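# Insert a keyed peg into the plate's hole

## Task

Take the peg lying on the table and lower it into the plate's hole, with the peg turned the single orientation that fits, until it sits on the hole's bottom. Forcing or wedging the peg in too hard counts as failure.

## Robot and tools

Robot: two arms in a physics simulator. left_arm (base near y = +0.288 m) carries a five-finger left hand; right_arm (base near y = -0.276 m) carries a five-finger right hand. Scene frame: origin at table height midway between the arms, +x out over the table, +y toward left_arm, +z up. Behind the arms stand a floor post and a camera stand, both fixed.

Hand point: a point on each hand about 0.05 m in front of the palm and 0.15 m from the wrist face. Its +z runs along the straight fingers, +y points out of the palm, and +x runs across the palm away from the thumb on the right hand (toward the thumb on the left hand). Straight fingers extend roughly 0.06-0.07 m past the point; a wrist bracket on the little-finger side can strike things. Arms track commands loosely and often rest 1-3 cm (sometimes 5 cm) short, usually low, without any contact.

Row layout (used by execute_actions and move): one flat list of 28 numbers, each within -1 to 1, always covering both arms. Order: left dx, dy, dz, rx, ry, rz; left little, ring, middle, index, thumb_bend, thumb_turn; left force_limit, speed; then the same 14 for the right arm. The six pose numbers are an offset, not a pose: they are measured from that arm's current Hand target, along that Hand target's own axes. Scale: 1.0 equals 0.6 m for dx, dy, dz and 180 degrees for rx, ry, rz, which together form one rotation vector. Sending all six as 0 asks nothing new of that arm. Orientation is clipped per step to within 40 degrees of the measured one.

Hand numbers are absolute targets: fingers -1 straight/open to +1 curled; thumb_bend -1 straight to +1 bent; thumb_turn -1 beside the palm to +1 in front of it. force_limit maps -1..+1 to about 0..10 N fingertip force (0..15 N for the two thumb motors). speed goes from near zero at -1 to full at +0.48 and above; use about -0.94 or lower for a gentle close. A fully turned thumb with fingers can wrap objects about 0.035-0.065 m thick; thumb tip against index pad can pinch light items. There is no 'unchanged' value: to keep a hand as it is, resend the eight numbers last sent to it (or, if none yet, its hand_measured six plus hand_force_limit and hand_speed). To loosen, send targets more open than hand_measured; to squeeze more, raise force_limit and send a more closed target.

execute_actions(actions, cameras): actions is a list of actions; each action is a table of up to 15 rows, one per 1/30 s step, the last row held to step 15. Every row in an action is an offset from the Hand target at the action's start, not from the prior row; a new action starts from the updated Hand target, so repeating an offset moves further. Images are returned only for an empty actions list or when cameras names them.

move(target, speed, blend, blocking, cameras): target is one 28-number row or a list of up to 15 rows; all rows are offsets from the Hand targets at the move's start. The hand point runs a straight path, no obstacle avoidance. speed is m/s, 0.002 to 4.3, default 0.25 (turns at twice that in rad/s), one value or one per target. blend in metres rounds corners of a list; 0 stops at each. The whole move is capped at 10 s. blocking=false returns after about 0.5 s while motion continues. Faster moves hit harder, and targets set deeper past contact press harder.

wait(seconds, cameras): 0 to 3600 s, sends nothing new; returns early if a running move ends. stop(cameras): brakes a running move. zoom_image(camera, region): camera is cam_head_left, cam_head_right or cam_high; region [x0, y0, x1, y1] in pixels, at most 504 wide and high, from the newest images. show_instructions(): shows reference pages. finished_scene(scene): ends the scene for good; the peg must stay seated without the robot.

Cameras (all 504x504): cam_head_left, cam_head_right (a stereo pair on one bar), cam_high. Names must be exact or the call is invalid; ["all"] requests every camera.

Results: end_effector_position (m) and end_effector_quat_wxyz in the scene frame; Hand target is the last commanded pose after clipping, the base for the next offsets. hand_measured, hand_stopped_by (moving, target, force, stalled, fault) and hand_load_n (N at fingertip, positive when pushed open) list six values in motor order. A lost grip shows as hand_load_n dropping to near 0. Joint torques are noisy with offsets; a 'move:' line reports done, off_target, moving, held or fault and any limits (paced, held). MOTOR HOT warns of overheating; at 100 °C the arm goes limp for 30-60 s, so avoid long stretched holds or pushing at unreachable poses.

Avoid: dropping the peg even a few millimetres, releasing it while moving, ramming or jamming it, knocking anything off the table, hitting fixed objects, and any contact between the two arms or hands. To stop pressing against something, command a target back past the current hand point. Occasional small pushes may disturb loose objects.

Each tool is called after ">>>" by a JSON object that holds its "method" and its "body", one argument or row to a line.

Reference images:

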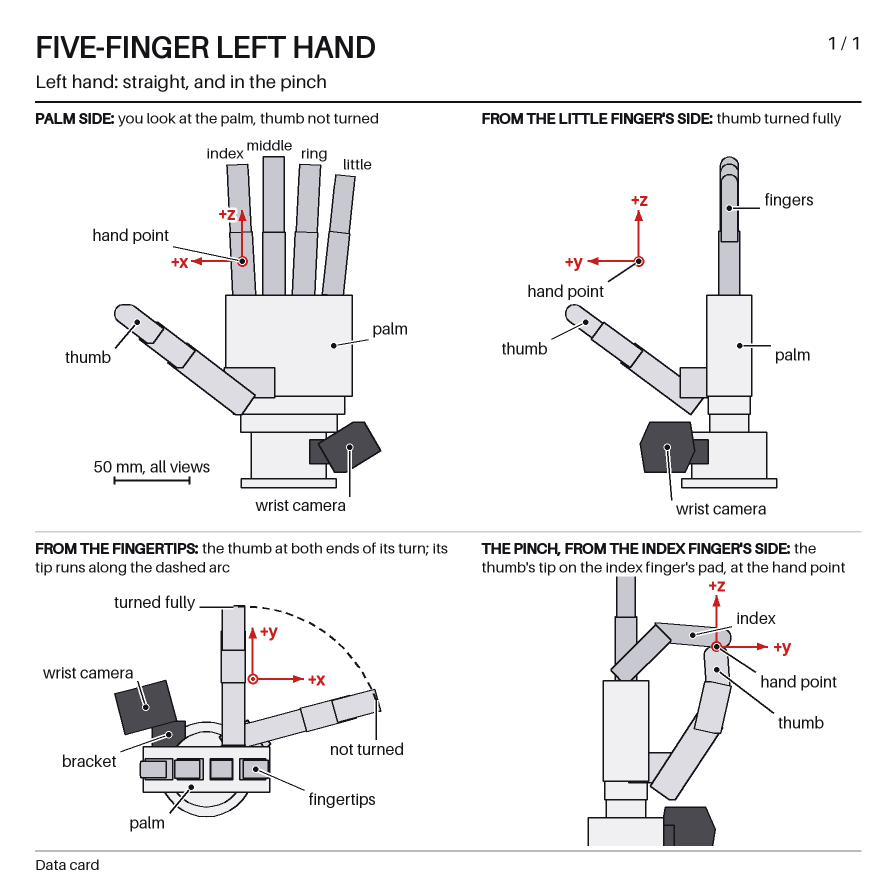

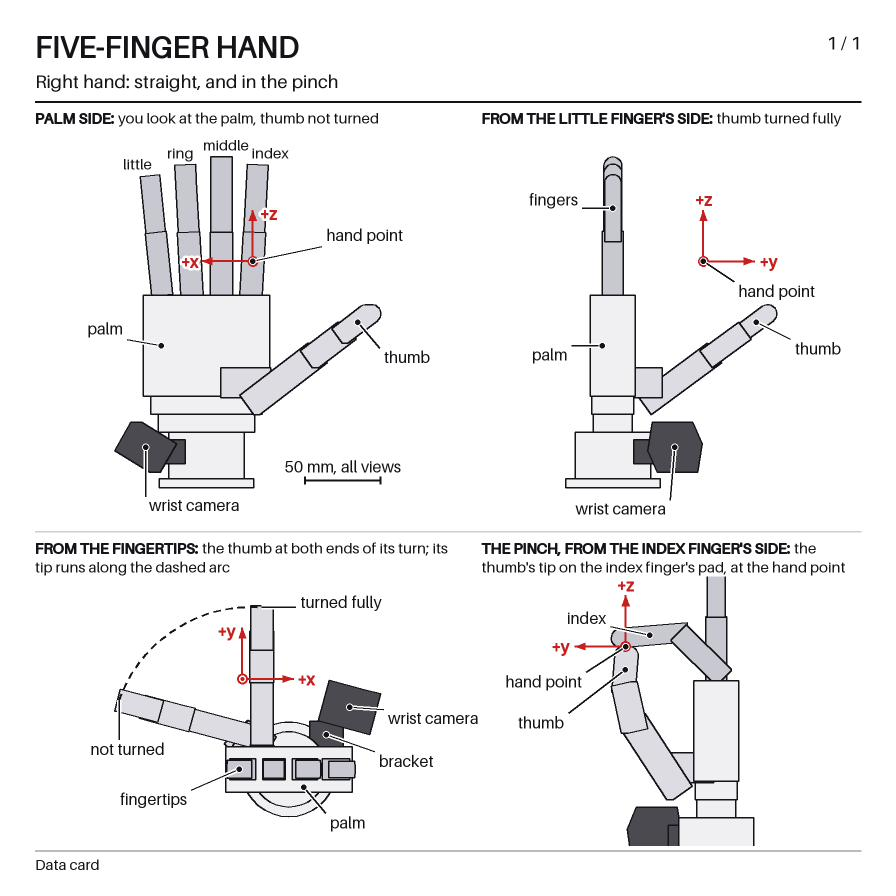

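## Session

>>> {"method": "execute_actions", "body": {
  "actions": []
}}

Scene clock: 0.00 s.
left_arm: end_effector_position=(+0.7137, +0.2376, +0.1631) hand_measured=(-1.000, -1.000, -1.000, -1.000, -1.000, -1.000) hand_load_n=(+0.0, +0.0, +0.0, +0.0, +0.0, +0.0) hand_stopped_by=(target, target, target, target, target, target) hand_force_limit=0.00 hand_speed=-0.80 end_effector_quat_wxyz=(-0.340, +0.853, -0.396, +0.016) | right_arm: end_effector_position=(+0.5210, -0.1882, +0.1611) hand_measured=(-1.000, -1.000, -1.000, -1.000, -1.000, -1.000) hand_load_n=(+0.0, +0.0, +0.0, +0.0, +0.0, +0.0) hand_stopped_by=(target, target, target, target, target, target) hand_force_limit=0.00 hand_speed=-0.80 end_effector_quat_wxyz=(+0.395, +0.130, +0.908, +0.041)
Joint positions: left_arm=[-0.204 2.203 2.295 -1.406 -0.654 -0.774] | right_arm=[0.141 1.346 0.794 -0.209 0.113 1.923]
Joint velocities: within noise
Joint torques (N m): no reading
Heat: left arm: hottest waist 34 °C; right arm: hottest wrist pitch 33 °C.
Hand target: left_arm +0.7185, +0.2367, +0.1666; -0.342, +0.853, -0.394, +0.022 | right_arm +0.5303, -0.1872, +0.1800; +0.412, +0.131, +0.901, +0.045

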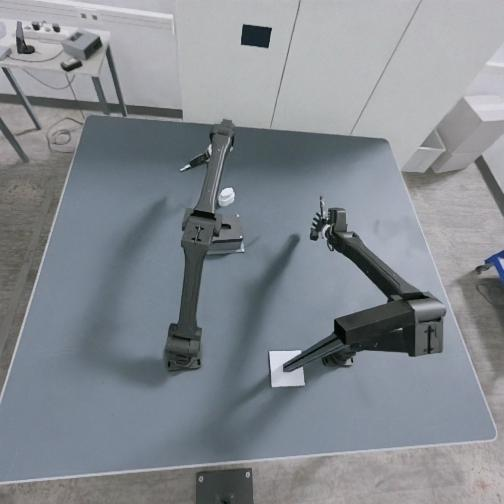

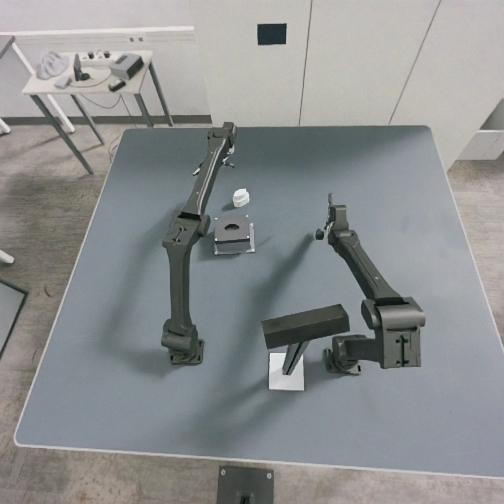

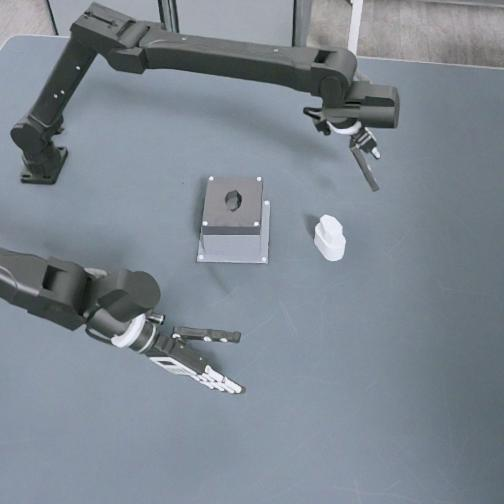

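>>> {"method": "zoom_image", "body": {
  "camera": "cam_high",
  "region": [180, 150, 380, 290]
}}

>>> {"method": "zoom_image", "body": {
  "camera": "cam_head_right",
  "region": [200, 170, 280, 270]
}}

>>> {"method": "zoom_image", "body": {
  "camera": "cam_high",
  "region": [295, 200, 365, 270]
}}

>>> {"method": "zoom_image", "body": {
  "camera": "cam_high",
  "region": [190, 165, 280, 270]
}}

Scaled by 2.520.

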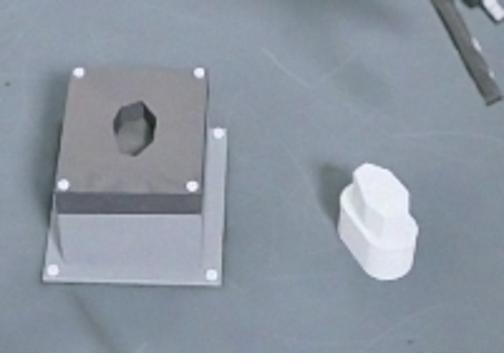

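Scaled by 5.040.

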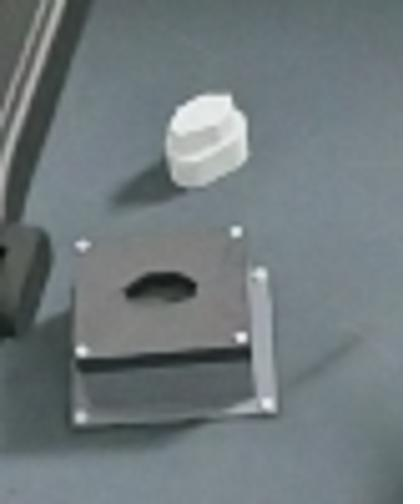

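Scaled by 7.200.

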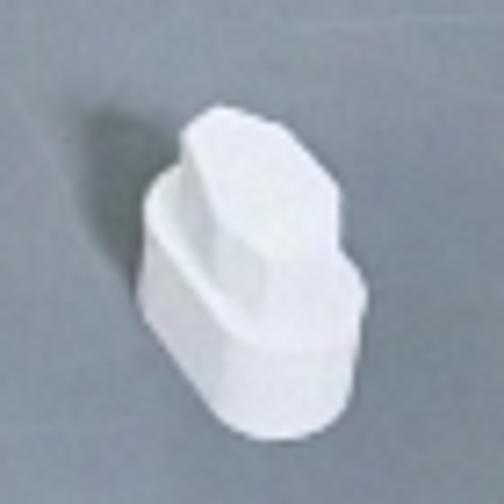

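Scaled by 4.800.

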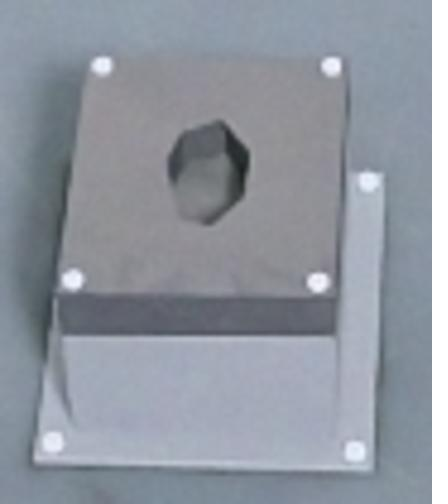

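>>> {"method": "move", "body": {
  "target": [-0.562, 0.002, -0.0925, 0, 0, 0, -1, -1, -1, -1, -1, -1, 0, -0.8, 0, 0, 0, 0, 0, 0, -1, -1, -1, -1, -1, -1, 0, -0.8],
  "cameras": ["all"]
}}

Scene clock: 396.43 s.
left_arm: end_effector_position=(+0.4677, +0.4335, +0.2881) hand_measured=(-1.000, -1.000, -1.000, -1.000, -1.000, -1.000) hand_load_n=(+0.0, +0.0, +0.0, +0.0, +0.0, -0.5) hand_stopped_by=(target, target, target, target, target, target) hand_force_limit=0.00 hand_speed=-0.80 end_effector_quat_wxyz=(-0.341, +0.855, -0.389, +0.022) | right_arm: end_effector_position=(+0.5210, -0.1882, +0.1611) hand_measured=(-1.000, -1.000, -1.000, -1.000, -1.000, -1.000) hand_load_n=(+0.0, +0.0, +0.0, +0.0, +0.0, +0.0) hand_stopped_by=(target, target, target, target, target, target) hand_force_limit=0.00 hand_speed=-0.80 end_effector_quat_wxyz=(+0.395, +0.130, +0.908, +0.041)
Joint positions: left_arm=[0.145 1.428 1.518 -1.176 -0.524 -0.396] | right_arm=[0.141 1.346 0.794 -0.209 0.113 1.923]
Joint torques (N m): left_arm=[0.62 -13.51 9.72 1.62 -0.21 0.09] | right_arm=[0.44 -10.4 11.02 2.14 0.13 0.02]
Heat: left arm: hottest elbow 45 °C; right arm: hottest elbow 35 °C.
Hand target: left_arm +0.4685, +0.4364, +0.2866; -0.342, +0.853, -0.394, +0.022 | right_arm +0.5303, -0.1872, +0.1800; +0.412, +0.131, +0.901, +0.045
Off the commanded pose: left_arm 0.003 m, 1 deg | right_arm 0.021 m, 2 deg.
move: done

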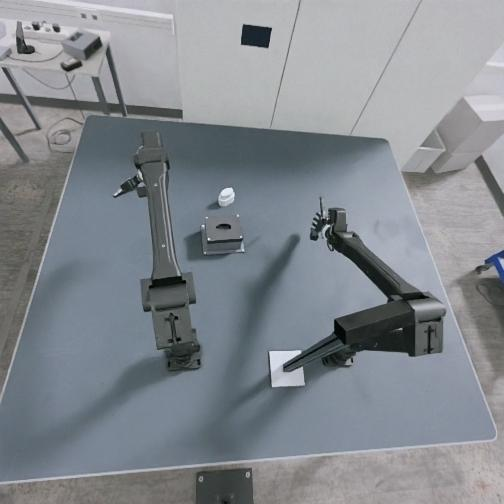

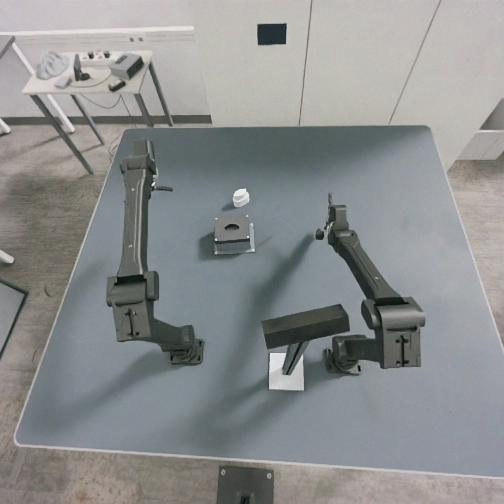

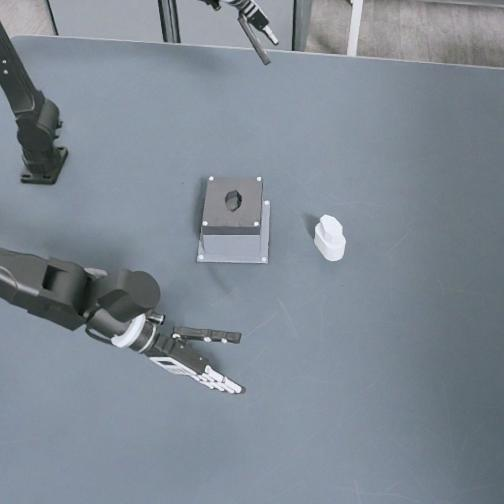

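>>> {"method": "zoom_image", "body": {
  "camera": "cam_head_left",
  "region": [195, 175, 265, 265]
}}

>>> {"method": "zoom_image", "body": {
  "camera": "cam_head_left",
  "region": [210, 180, 245, 215]
}}

>>> {"method": "zoom_image", "body": {
  "camera": "cam_head_right",
  "region": [222, 180, 257, 215]
}}

>>> {"method": "zoom_image", "body": {
  "camera": "cam_head_right",
  "region": [210, 210, 260, 260]
}}

>>> {"method": "zoom_image", "body": {
  "camera": "cam_high",
  "region": [305, 205, 355, 270]
}}

>>> {"method": "zoom_image", "body": {
  "camera": "cam_high",
  "region": [210, 175, 260, 225]
}}

>>> {"method": "zoom_image", "body": {
  "camera": "cam_high",
  "region": [60, 240, 280, 420]
}}

Scaled by 5.600.

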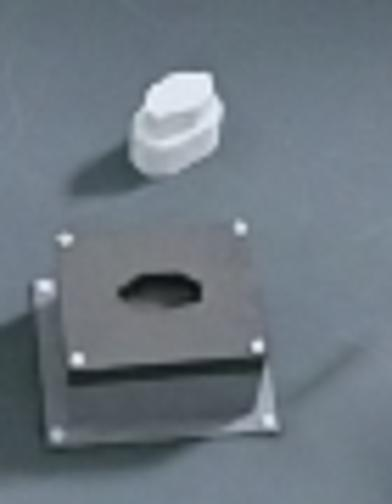

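Scaled by 14.400.

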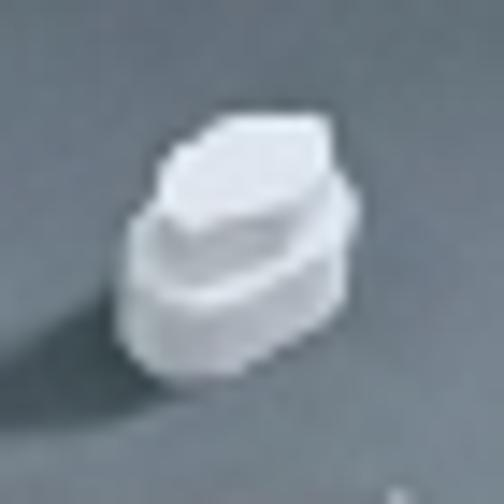

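Scaled by 14.400.

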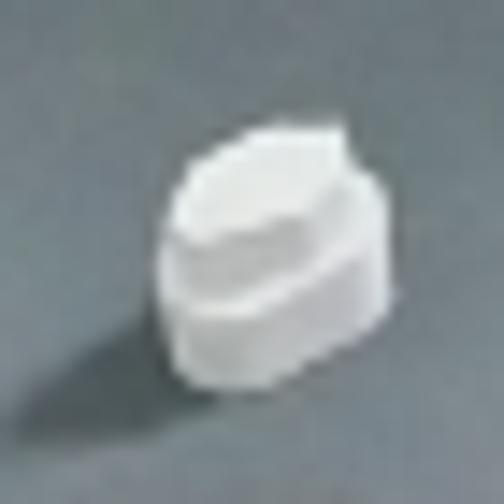

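Scaled by 10.080.

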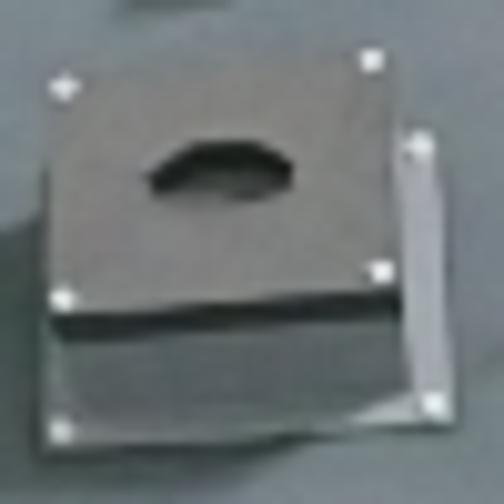

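Scaled by 7.754.

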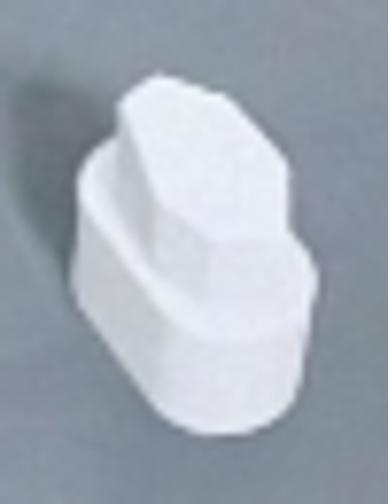

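Scaled by 10.080.

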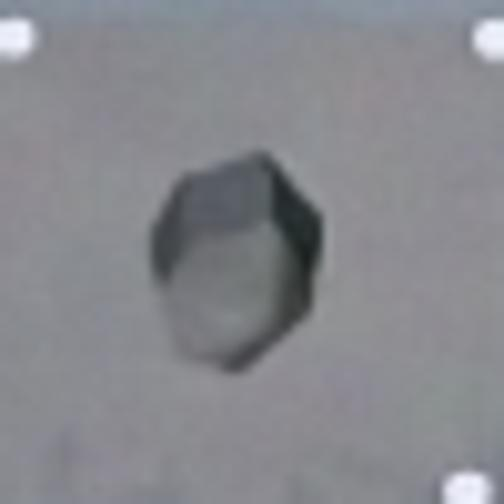

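Scaled by 2.291.

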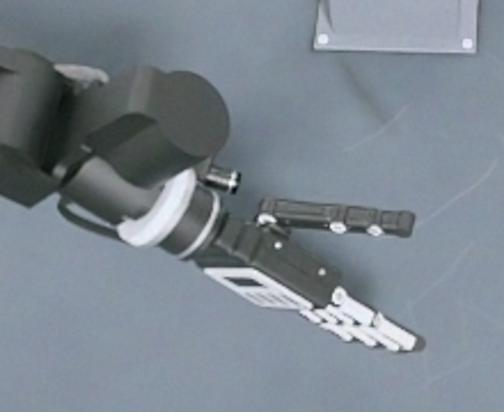

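>>> {"method": "move", "body": {
  "target": [0, 0, 0, 0, 0, 0, -1, -1, -1, -1, -1, -1, 0, -0.8, -0.0248, 0.5938, 0.1475, -0.1383, -0.1075, -0.6927, -1, -0.5, -0.5, -0.5, -1, 1, 0, -0.3],
  "speed": 0.2,
  "cameras": ["all"]
}}

Scene clock: 911.10 s.
left_arm: end_effector_position=(+0.4676, +0.4335, +0.2881) hand_measured=(-1.000, -1.000, -1.000, -1.000, -1.000, -1.000) hand_load_n=(+0.0, +0.0, +0.0, +0.0, +0.0, -0.5) hand_stopped_by=(target, target, target, target, target, target) hand_force_limit=0.00 hand_speed=-0.80 end_effector_quat_wxyz=(-0.341, +0.855, -0.390, +0.022) | right_arm: end_effector_position=(+0.6654, +0.1400, +0.1746) hand_measured=(-1.000, -0.500, -0.500, -0.500, -1.000, +1.000) hand_load_n=(-0.5, +0.0, +0.0, +0.0, +0.0, +0.0) hand_stopped_by=(target, target, target, target, target, target) hand_force_limit=0.00 hand_speed=-0.30 end_effector_quat_wxyz=(-0.345, +0.799, -0.454, +0.189)
Joint positions: left_arm=[0.145 1.428 1.518 -1.176 -0.524 -0.395] | right_arm=[0.516 2.127 2.098 -0.734 -0.046 -0.028]
Joint torques (N m): left_arm=[0.73 -13.51 9.72 1.63 -0.21 0.07] | right_arm=[0.15 -21.66 15.88 1.66 -0.06 -0.14]
Heat: left arm: hottest elbow 43 °C; right arm: hottest elbow 38 °C.
Hand target: left_arm +0.4685, +0.4364, +0.2866; -0.342, +0.853, -0.394, +0.022 | right_arm +0.6769, +0.1490, +0.1997; -0.363, +0.796, -0.441, +0.201
Off the commanded pose: left_arm 0.003 m, 1 deg | right_arm 0.029 m, 3 deg.
move: off_target (right_arm)

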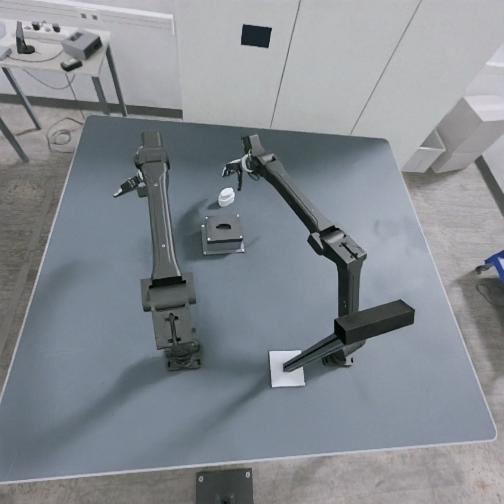

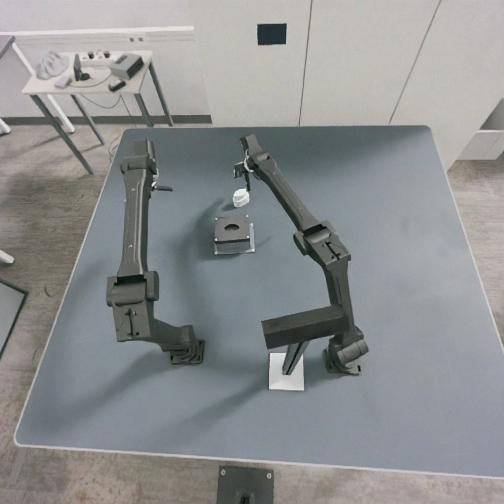

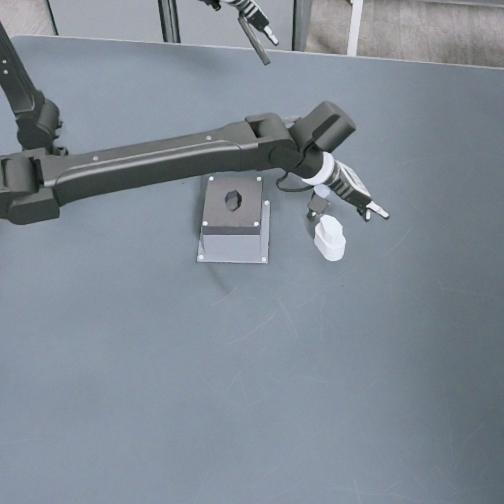

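>>> {"method": "zoom_image", "body": {
  "camera": "cam_high",
  "region": [270, 140, 400, 270]
}}

>>> {"method": "zoom_image", "body": {
  "camera": "cam_head_left",
  "region": [195, 130, 285, 220]
}}

>>> {"method": "zoom_image", "body": {
  "camera": "cam_head_right",
  "region": [210, 130, 290, 210]
}}

Scaled by 3.877.

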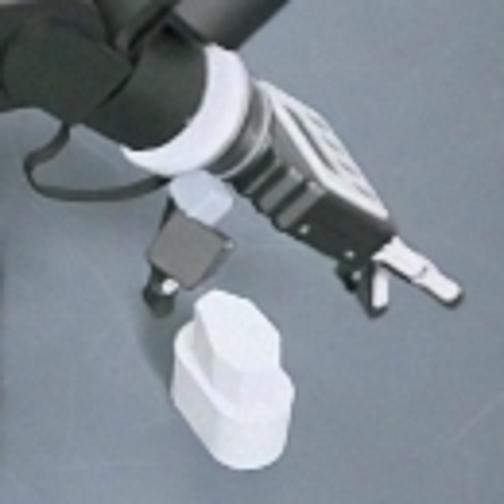

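Scaled by 5.600.

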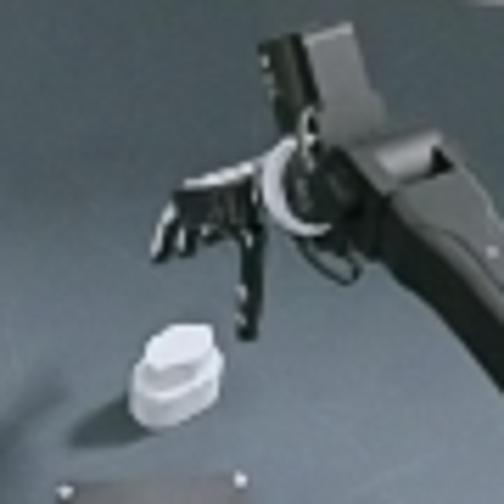

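Scaled by 6.300.

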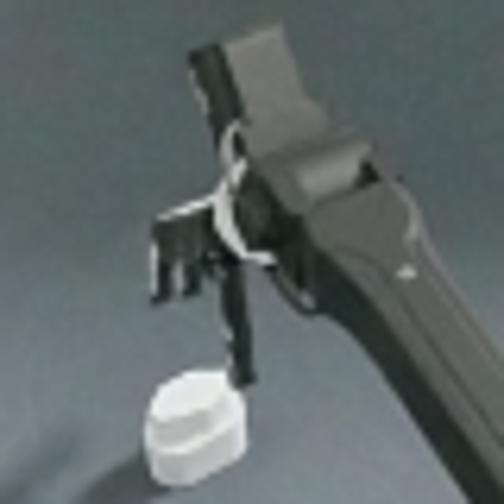

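>>> {"method": "move", "body": {
  "target": [0, 0, 0, 0, 0, 0, -1, -1, -1, -1, -1, -1, 0, -0.8, -0.0334, 0.0582, 0.1007, 0, 0, 0, -1, -0.5, -0.5, -0.5, -1, 1, 0, -0.3],
  "speed": 0.1,
  "cameras": ["all"]
}}

>>> {"method": "zoom_image", "body": {
  "camera": "cam_high",
  "region": [290, 160, 390, 260]
}}

>>> {"method": "zoom_image", "body": {
  "camera": "cam_head_left",
  "region": [200, 155, 260, 215]
}}

>>> {"method": "zoom_image", "body": {
  "camera": "cam_head_right",
  "region": [215, 155, 275, 215]
}}

Scene clock: 976.03 s.
left_arm: end_effector_position=(+0.4676, +0.4335, +0.2881) hand_measured=(-1.000, -1.000, -1.000, -1.000, -1.000, -1.000) hand_load_n=(-0.5, +0.0, +0.5, +0.0, +0.0, +0.0) hand_stopped_by=(target, target, target, target, target, target) hand_force_limit=0.00 hand_speed=-0.80 end_effector_quat_wxyz=(-0.341, +0.855, -0.390, +0.022) | right_arm: end_effector_position=(+0.6737, +0.1672, +0.1106) hand_measured=(-1.000, -0.500, -0.500, -0.500, -1.000, +1.000) hand_load_n=(+0.0, +0.0, +0.0, +0.0, +0.0, +0.0) hand_stopped_by=(target, target, target, target, target, target) hand_force_limit=0.00 hand_speed=-0.30 end_effector_quat_wxyz=(-0.341, +0.806, -0.446, +0.187)
Joint positions: left_arm=[0.145 1.428 1.518 -1.176 -0.524 -0.395] | right_arm=[0.544 2.222 2.098 -0.648 -0.032 -0.028]
Joint torques (N m): left_arm=[0.73 -13.45 9.72 1.62 -0.21 0.07] | right_arm=[1.32 -23.24 13.65 2.58 0.2 0.04]
Heat: left arm: hottest elbow 44 °C; right arm: hottest elbow 46 °C.
Hand target: left_arm +0.4685, +0.4364, +0.2866; -0.342, +0.853, -0.394, +0.022 | right_arm +0.6854, +0.1780, +0.1336; -0.362, +0.796, -0.441, +0.200
Off the commanded pose: left_arm 0.003 m, 1 deg | right_arm 0.028 m, 3 deg.
move: off_target (right_arm)

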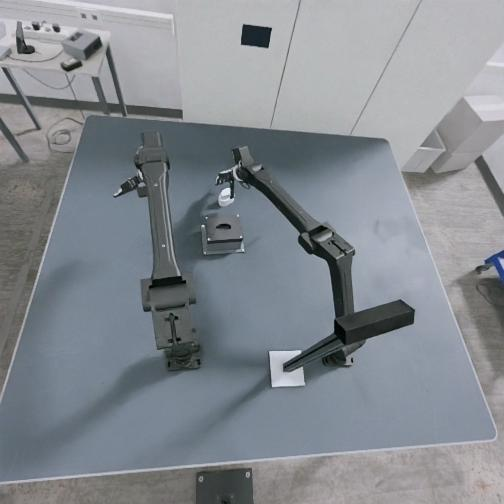

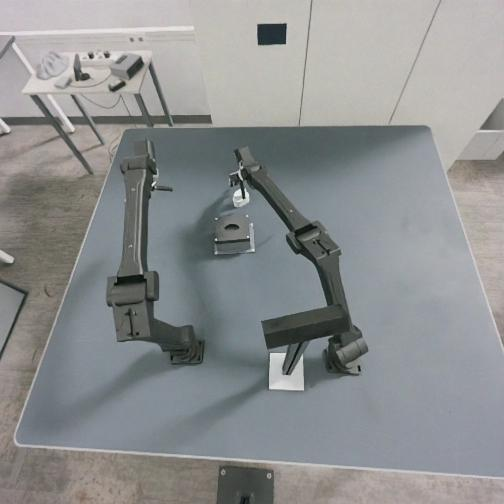

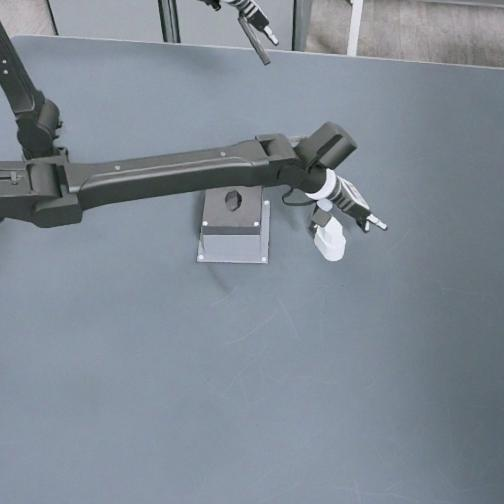

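Scaled by 5.040.

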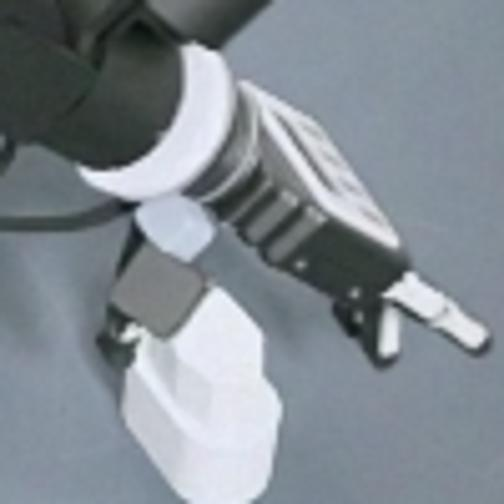

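Scaled by 8.400.

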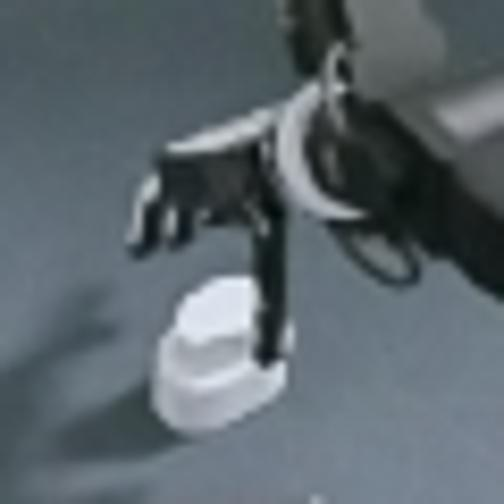

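Scaled by 8.400.

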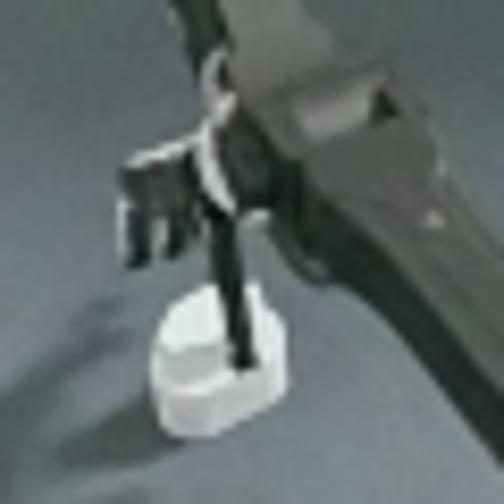

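>>> {"method": "move", "body": {
  "target": [0, 0, 0, 0, 0, 0, -1, -1, -1, -1, -1, -1, 0, -0.8, -0.0077, 0.0687, 0.0556, 0, 0, 0, -1, -0.5, -0.5, -0.5, -1, 1, 0, -0.3],
  "speed": 0.06,
  "cameras": ["all"]
}}

>>> {"method": "zoom_image", "body": {
  "camera": "cam_high",
  "region": [290, 160, 390, 260]
}}

>>> {"method": "zoom_image", "body": {
  "camera": "cam_head_left",
  "region": [200, 155, 260, 215]
}}

>>> {"method": "zoom_image", "body": {
  "camera": "cam_head_right",
  "region": [215, 155, 275, 215]
}}

Scene clock: 1005.77 s.
left_arm: end_effector_position=(+0.4676, +0.4335, +0.2881) hand_measured=(-1.000, -1.000, -1.000, -1.000, -1.000, -1.000) hand_load_n=(+0.0, +0.0, +0.0, +0.0, +0.0, +0.0) hand_stopped_by=(target, target, target, target, target, target) hand_force_limit=0.00 hand_speed=-0.80 end_effector_quat_wxyz=(-0.341, +0.855, -0.390, +0.022) | right_arm: end_effector_position=(+0.6810, +0.1741, +0.0799) hand_measured=(-1.000, -0.500, -0.500, -0.500, -1.000, +1.000) hand_load_n=(+0.0, +0.0, +0.0, +0.0, +0.0, +0.0) hand_stopped_by=(target, target, target, target, target, target) hand_force_limit=0.00 hand_speed=-0.30 end_effector_quat_wxyz=(-0.356, +0.800, -0.441, +0.198)
Joint positions: left_arm=[0.145 1.428 1.518 -1.176 -0.524 -0.395] | right_arm=[0.548 2.244 2.038 -0.526 -0.027 -0.028]
Joint torques (N m): left_arm=[0.73 -13.51 9.72 1.62 -0.21 0.08] | right_arm=[1.2 -23.12 9.96 2.66 0.2 0.08]
Heat: left arm: hottest elbow 44 °C; right arm: hottest elbow 45 °C.
Hand target: left_arm +0.4685, +0.4364, +0.2866; -0.342, +0.853, -0.394, +0.022 | right_arm +0.6813, +0.1811, +0.0808; -0.363, +0.796, -0.441, +0.200
Off the commanded pose: left_arm 0.003 m, 1 deg | right_arm 0.007 m, 1 deg.
move: done

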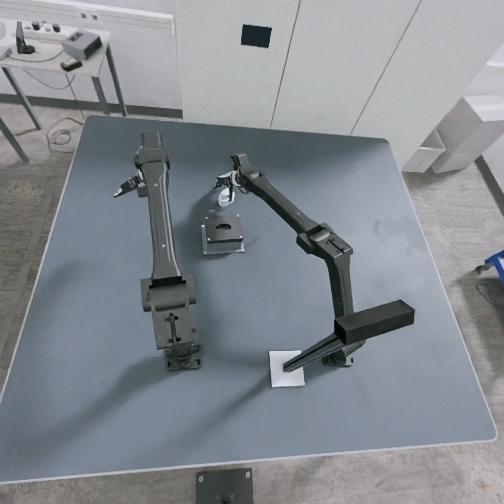

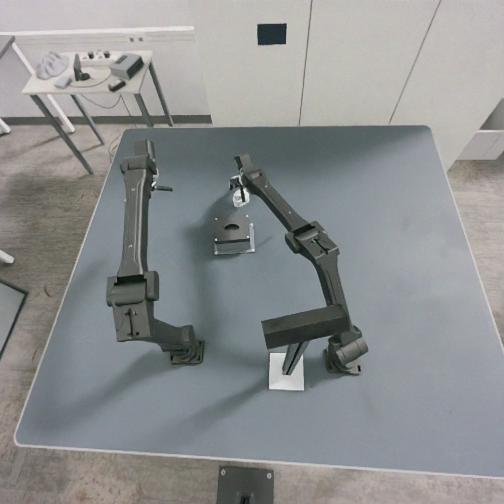

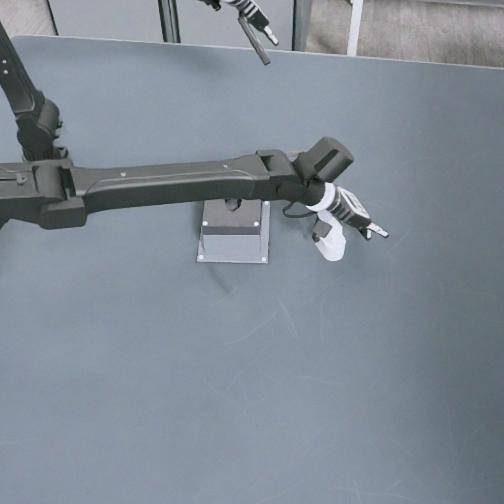

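Scaled by 5.040.

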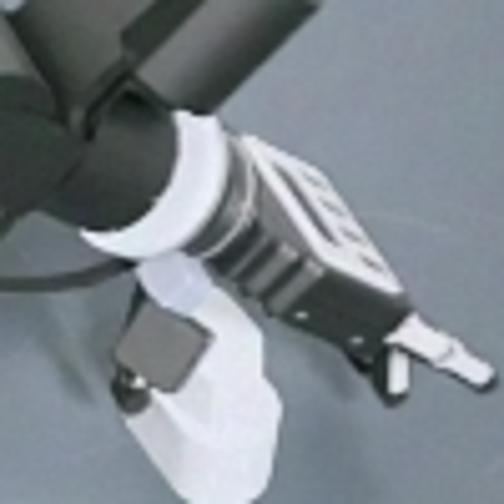

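Scaled by 8.400.

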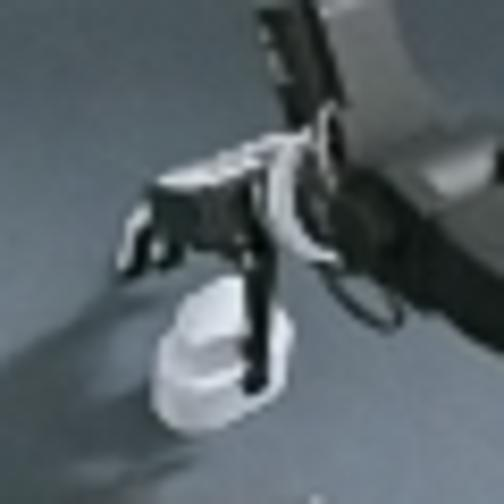

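Scaled by 8.400.

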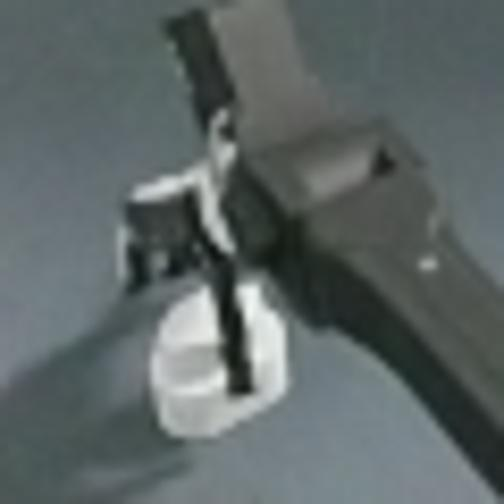

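>>> {"method": "move", "body": {
  "target": [0, 0, 0, 0, 0, 0, -1, -1, -1, -1, -1, -1, 0, -0.8, -0.004, 0.0503, 0.0185, 0, 0, 0, -1, -0.5, -0.5, -0.5, -1, 1, 0, -0.3],
  "speed": 0.05,
  "cameras": ["all"]
}}

>>> {"method": "zoom_image", "body": {
  "camera": "cam_high",
  "region": [290, 180, 390, 280]
}}

>>> {"method": "zoom_image", "body": {
  "camera": "cam_head_left",
  "region": [200, 165, 250, 215]
}}

>>> {"method": "zoom_image", "body": {
  "camera": "cam_head_right",
  "region": [215, 165, 265, 215]
}}

Scene clock: 1023.30 s.
left_arm: end_effector_position=(+0.4676, +0.4335, +0.2881) hand_measured=(-1.000, -1.000, -1.000, -1.000, -1.000, -1.000) hand_load_n=(+0.0, +0.0, +0.0, +0.0, +0.0, +0.0) hand_stopped_by=(target, target, target, target, target, target) hand_force_limit=0.00 hand_speed=-0.80 end_effector_quat_wxyz=(-0.341, +0.855, -0.390, +0.022) | right_arm: end_effector_position=(+0.6767, +0.1719, +0.0518) hand_measured=(-1.000, -0.500, -0.500, -0.500, -1.000, +1.000) hand_load_n=(+0.0, +0.0, -0.5, +0.0, +0.0, +0.0) hand_stopped_by=(target, target, target, target, target, target) hand_force_limit=0.00 hand_speed=-0.30 end_effector_quat_wxyz=(-0.362, +0.797, -0.440, +0.203)
Joint positions: left_arm=[0.145 1.428 1.518 -1.176 -0.524 -0.395] | right_arm=[0.548 2.242 1.952 -0.427 -0.025 -0.028]
Joint torques (N m): left_arm=[0.79 -13.51 9.72 1.63 -0.21 0.08] | right_arm=[1.38 -23.71 8.54 2.14 0.2 0.09]
Heat: left arm: hottest elbow 44 °C; right arm: hottest elbow 42 °C.
Hand target: left_arm +0.4685, +0.4364, +0.2866; -0.342, +0.853, -0.394, +0.022 | right_arm +0.6703, +0.1769, +0.0506; -0.363, +0.796, -0.441, +0.200
Off the commanded pose: left_arm 0.003 m, 1 deg | right_arm 0.008 m, 0 deg.
move: done

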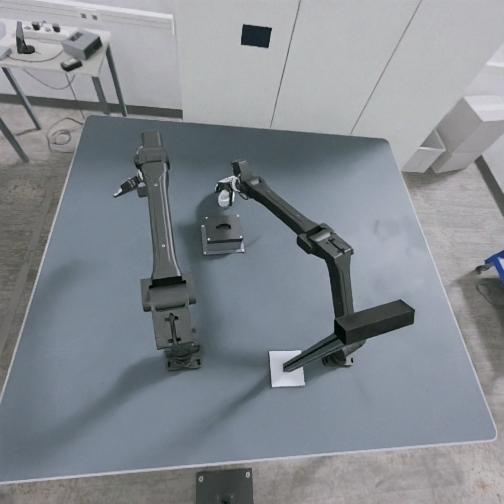

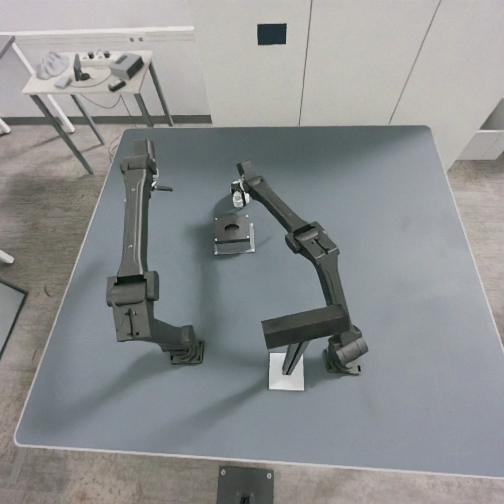

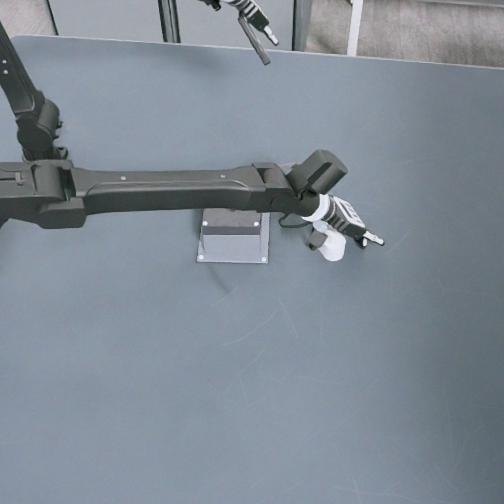

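Scaled by 5.040.

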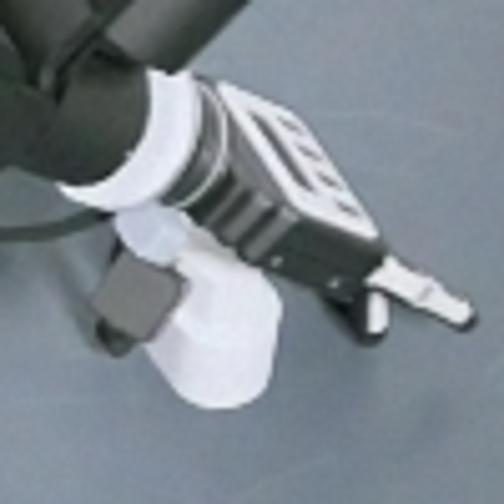

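Scaled by 10.080.

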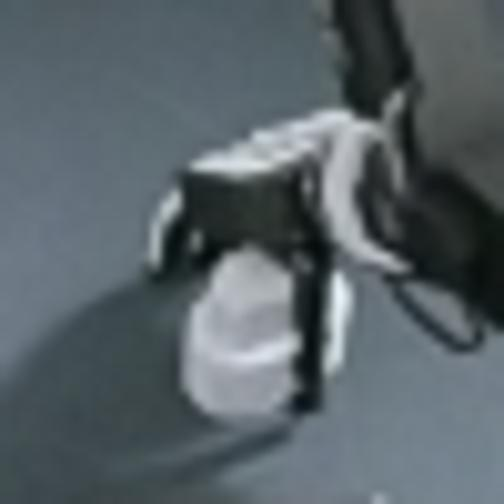

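Scaled by 10.080.

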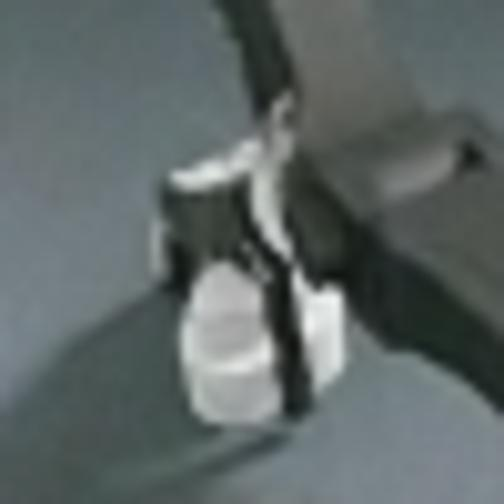

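>>> {"method": "move", "body": {
  "target": [0, 0, 0, 0, 0, 0, -1, -1, -1, -1, -1, -1, 0, -0.8, 0, 0, 0, 0, 0, 0, -1, -0.05, -0.05, -0.05, -1, 1, -0.3, -0.7],
  "cameras": ["all"]
}}

>>> {"method": "zoom_image", "body": {
  "camera": "cam_high",
  "region": [290, 180, 390, 280]
}}

>>> {"method": "zoom_image", "body": {
  "camera": "cam_head_right",
  "region": [215, 165, 265, 215]
}}

Scene clock: 1053.53 s.
left_arm: end_effector_position=(+0.4676, +0.4335, +0.2881) hand_measured=(-1.000, -1.000, -1.000, -1.000, -1.000, -1.000) hand_load_n=(+0.0, +0.0, +0.0, +0.0, +0.0, -0.5) hand_stopped_by=(target, target, target, target, target, target) hand_force_limit=0.00 hand_speed=-0.80 end_effector_quat_wxyz=(-0.341, +0.855, -0.390, +0.022) | right_arm: end_effector_position=(+0.6771, +0.1732, +0.0518) hand_measured=(-1.000, -0.050, -0.050, -0.050, -1.000, +1.000) hand_load_n=(+0.0, +0.0, +0.5, +0.0, +0.0, +0.0) hand_stopped_by=(target, target, target, target, target, target) hand_force_limit=-0.30 hand_speed=-0.70 end_effector_quat_wxyz=(-0.364, +0.796, -0.439, +0.204)
Joint positions: left_arm=[0.145 1.428 1.518 -1.176 -0.524 -0.395] | right_arm=[0.55 2.242 1.949 -0.417 -0.025 -0.028]
Joint torques (N m): left_arm=[0.73 -13.51 9.72 1.63 -0.21 0.07] | right_arm=[1.26 -23.59 8.68 1.84 0.2 0.09]
Heat: left arm: hottest elbow 44 °C; right arm: hottest elbow 40 °C.
Hand target: left_arm +0.4685, +0.4364, +0.2866; -0.342, +0.853, -0.394, +0.022 | right_arm +0.6703, +0.1769, +0.0506; -0.363, +0.796, -0.441, +0.200
Off the commanded pose: left_arm 0.003 m, 1 deg | right_arm 0.008 m, 1 deg.
move: done

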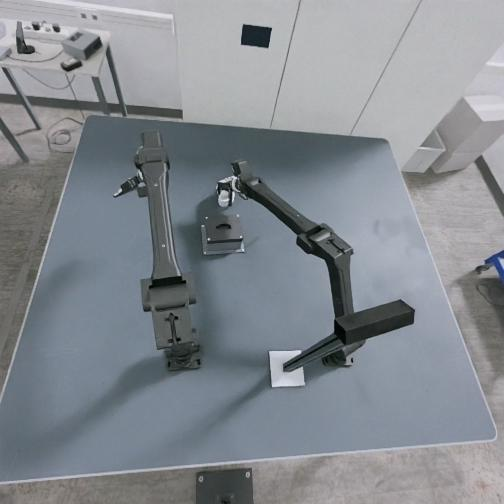

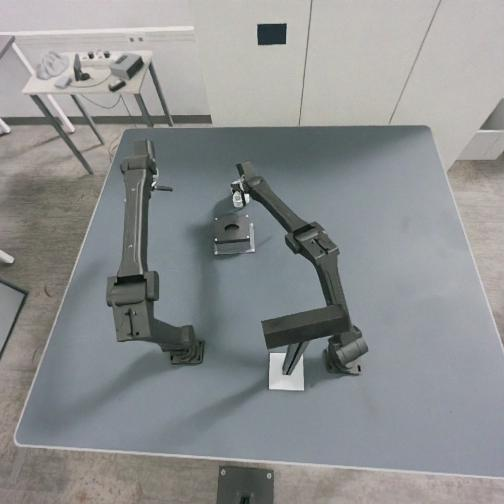

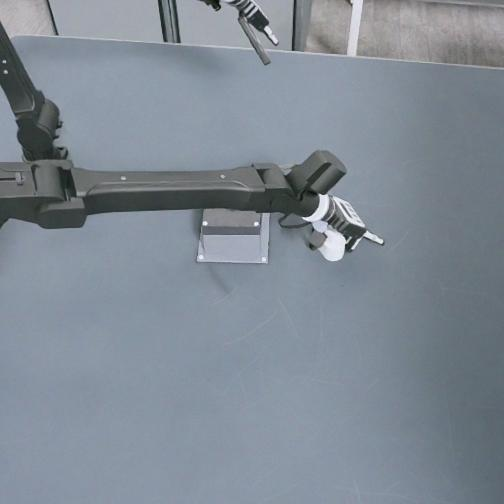

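Scaled by 5.040.

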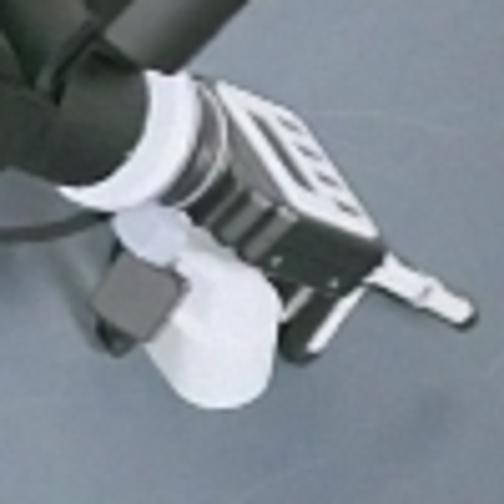

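Scaled by 10.080.

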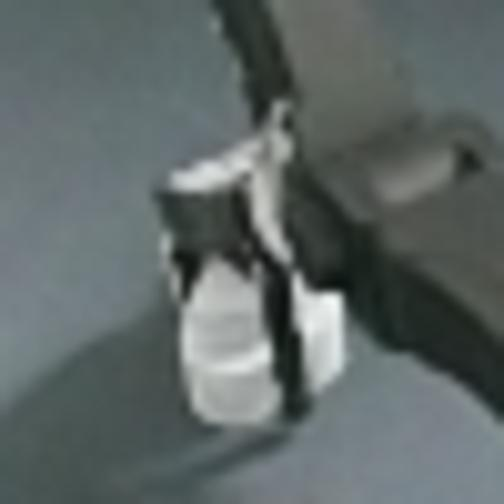

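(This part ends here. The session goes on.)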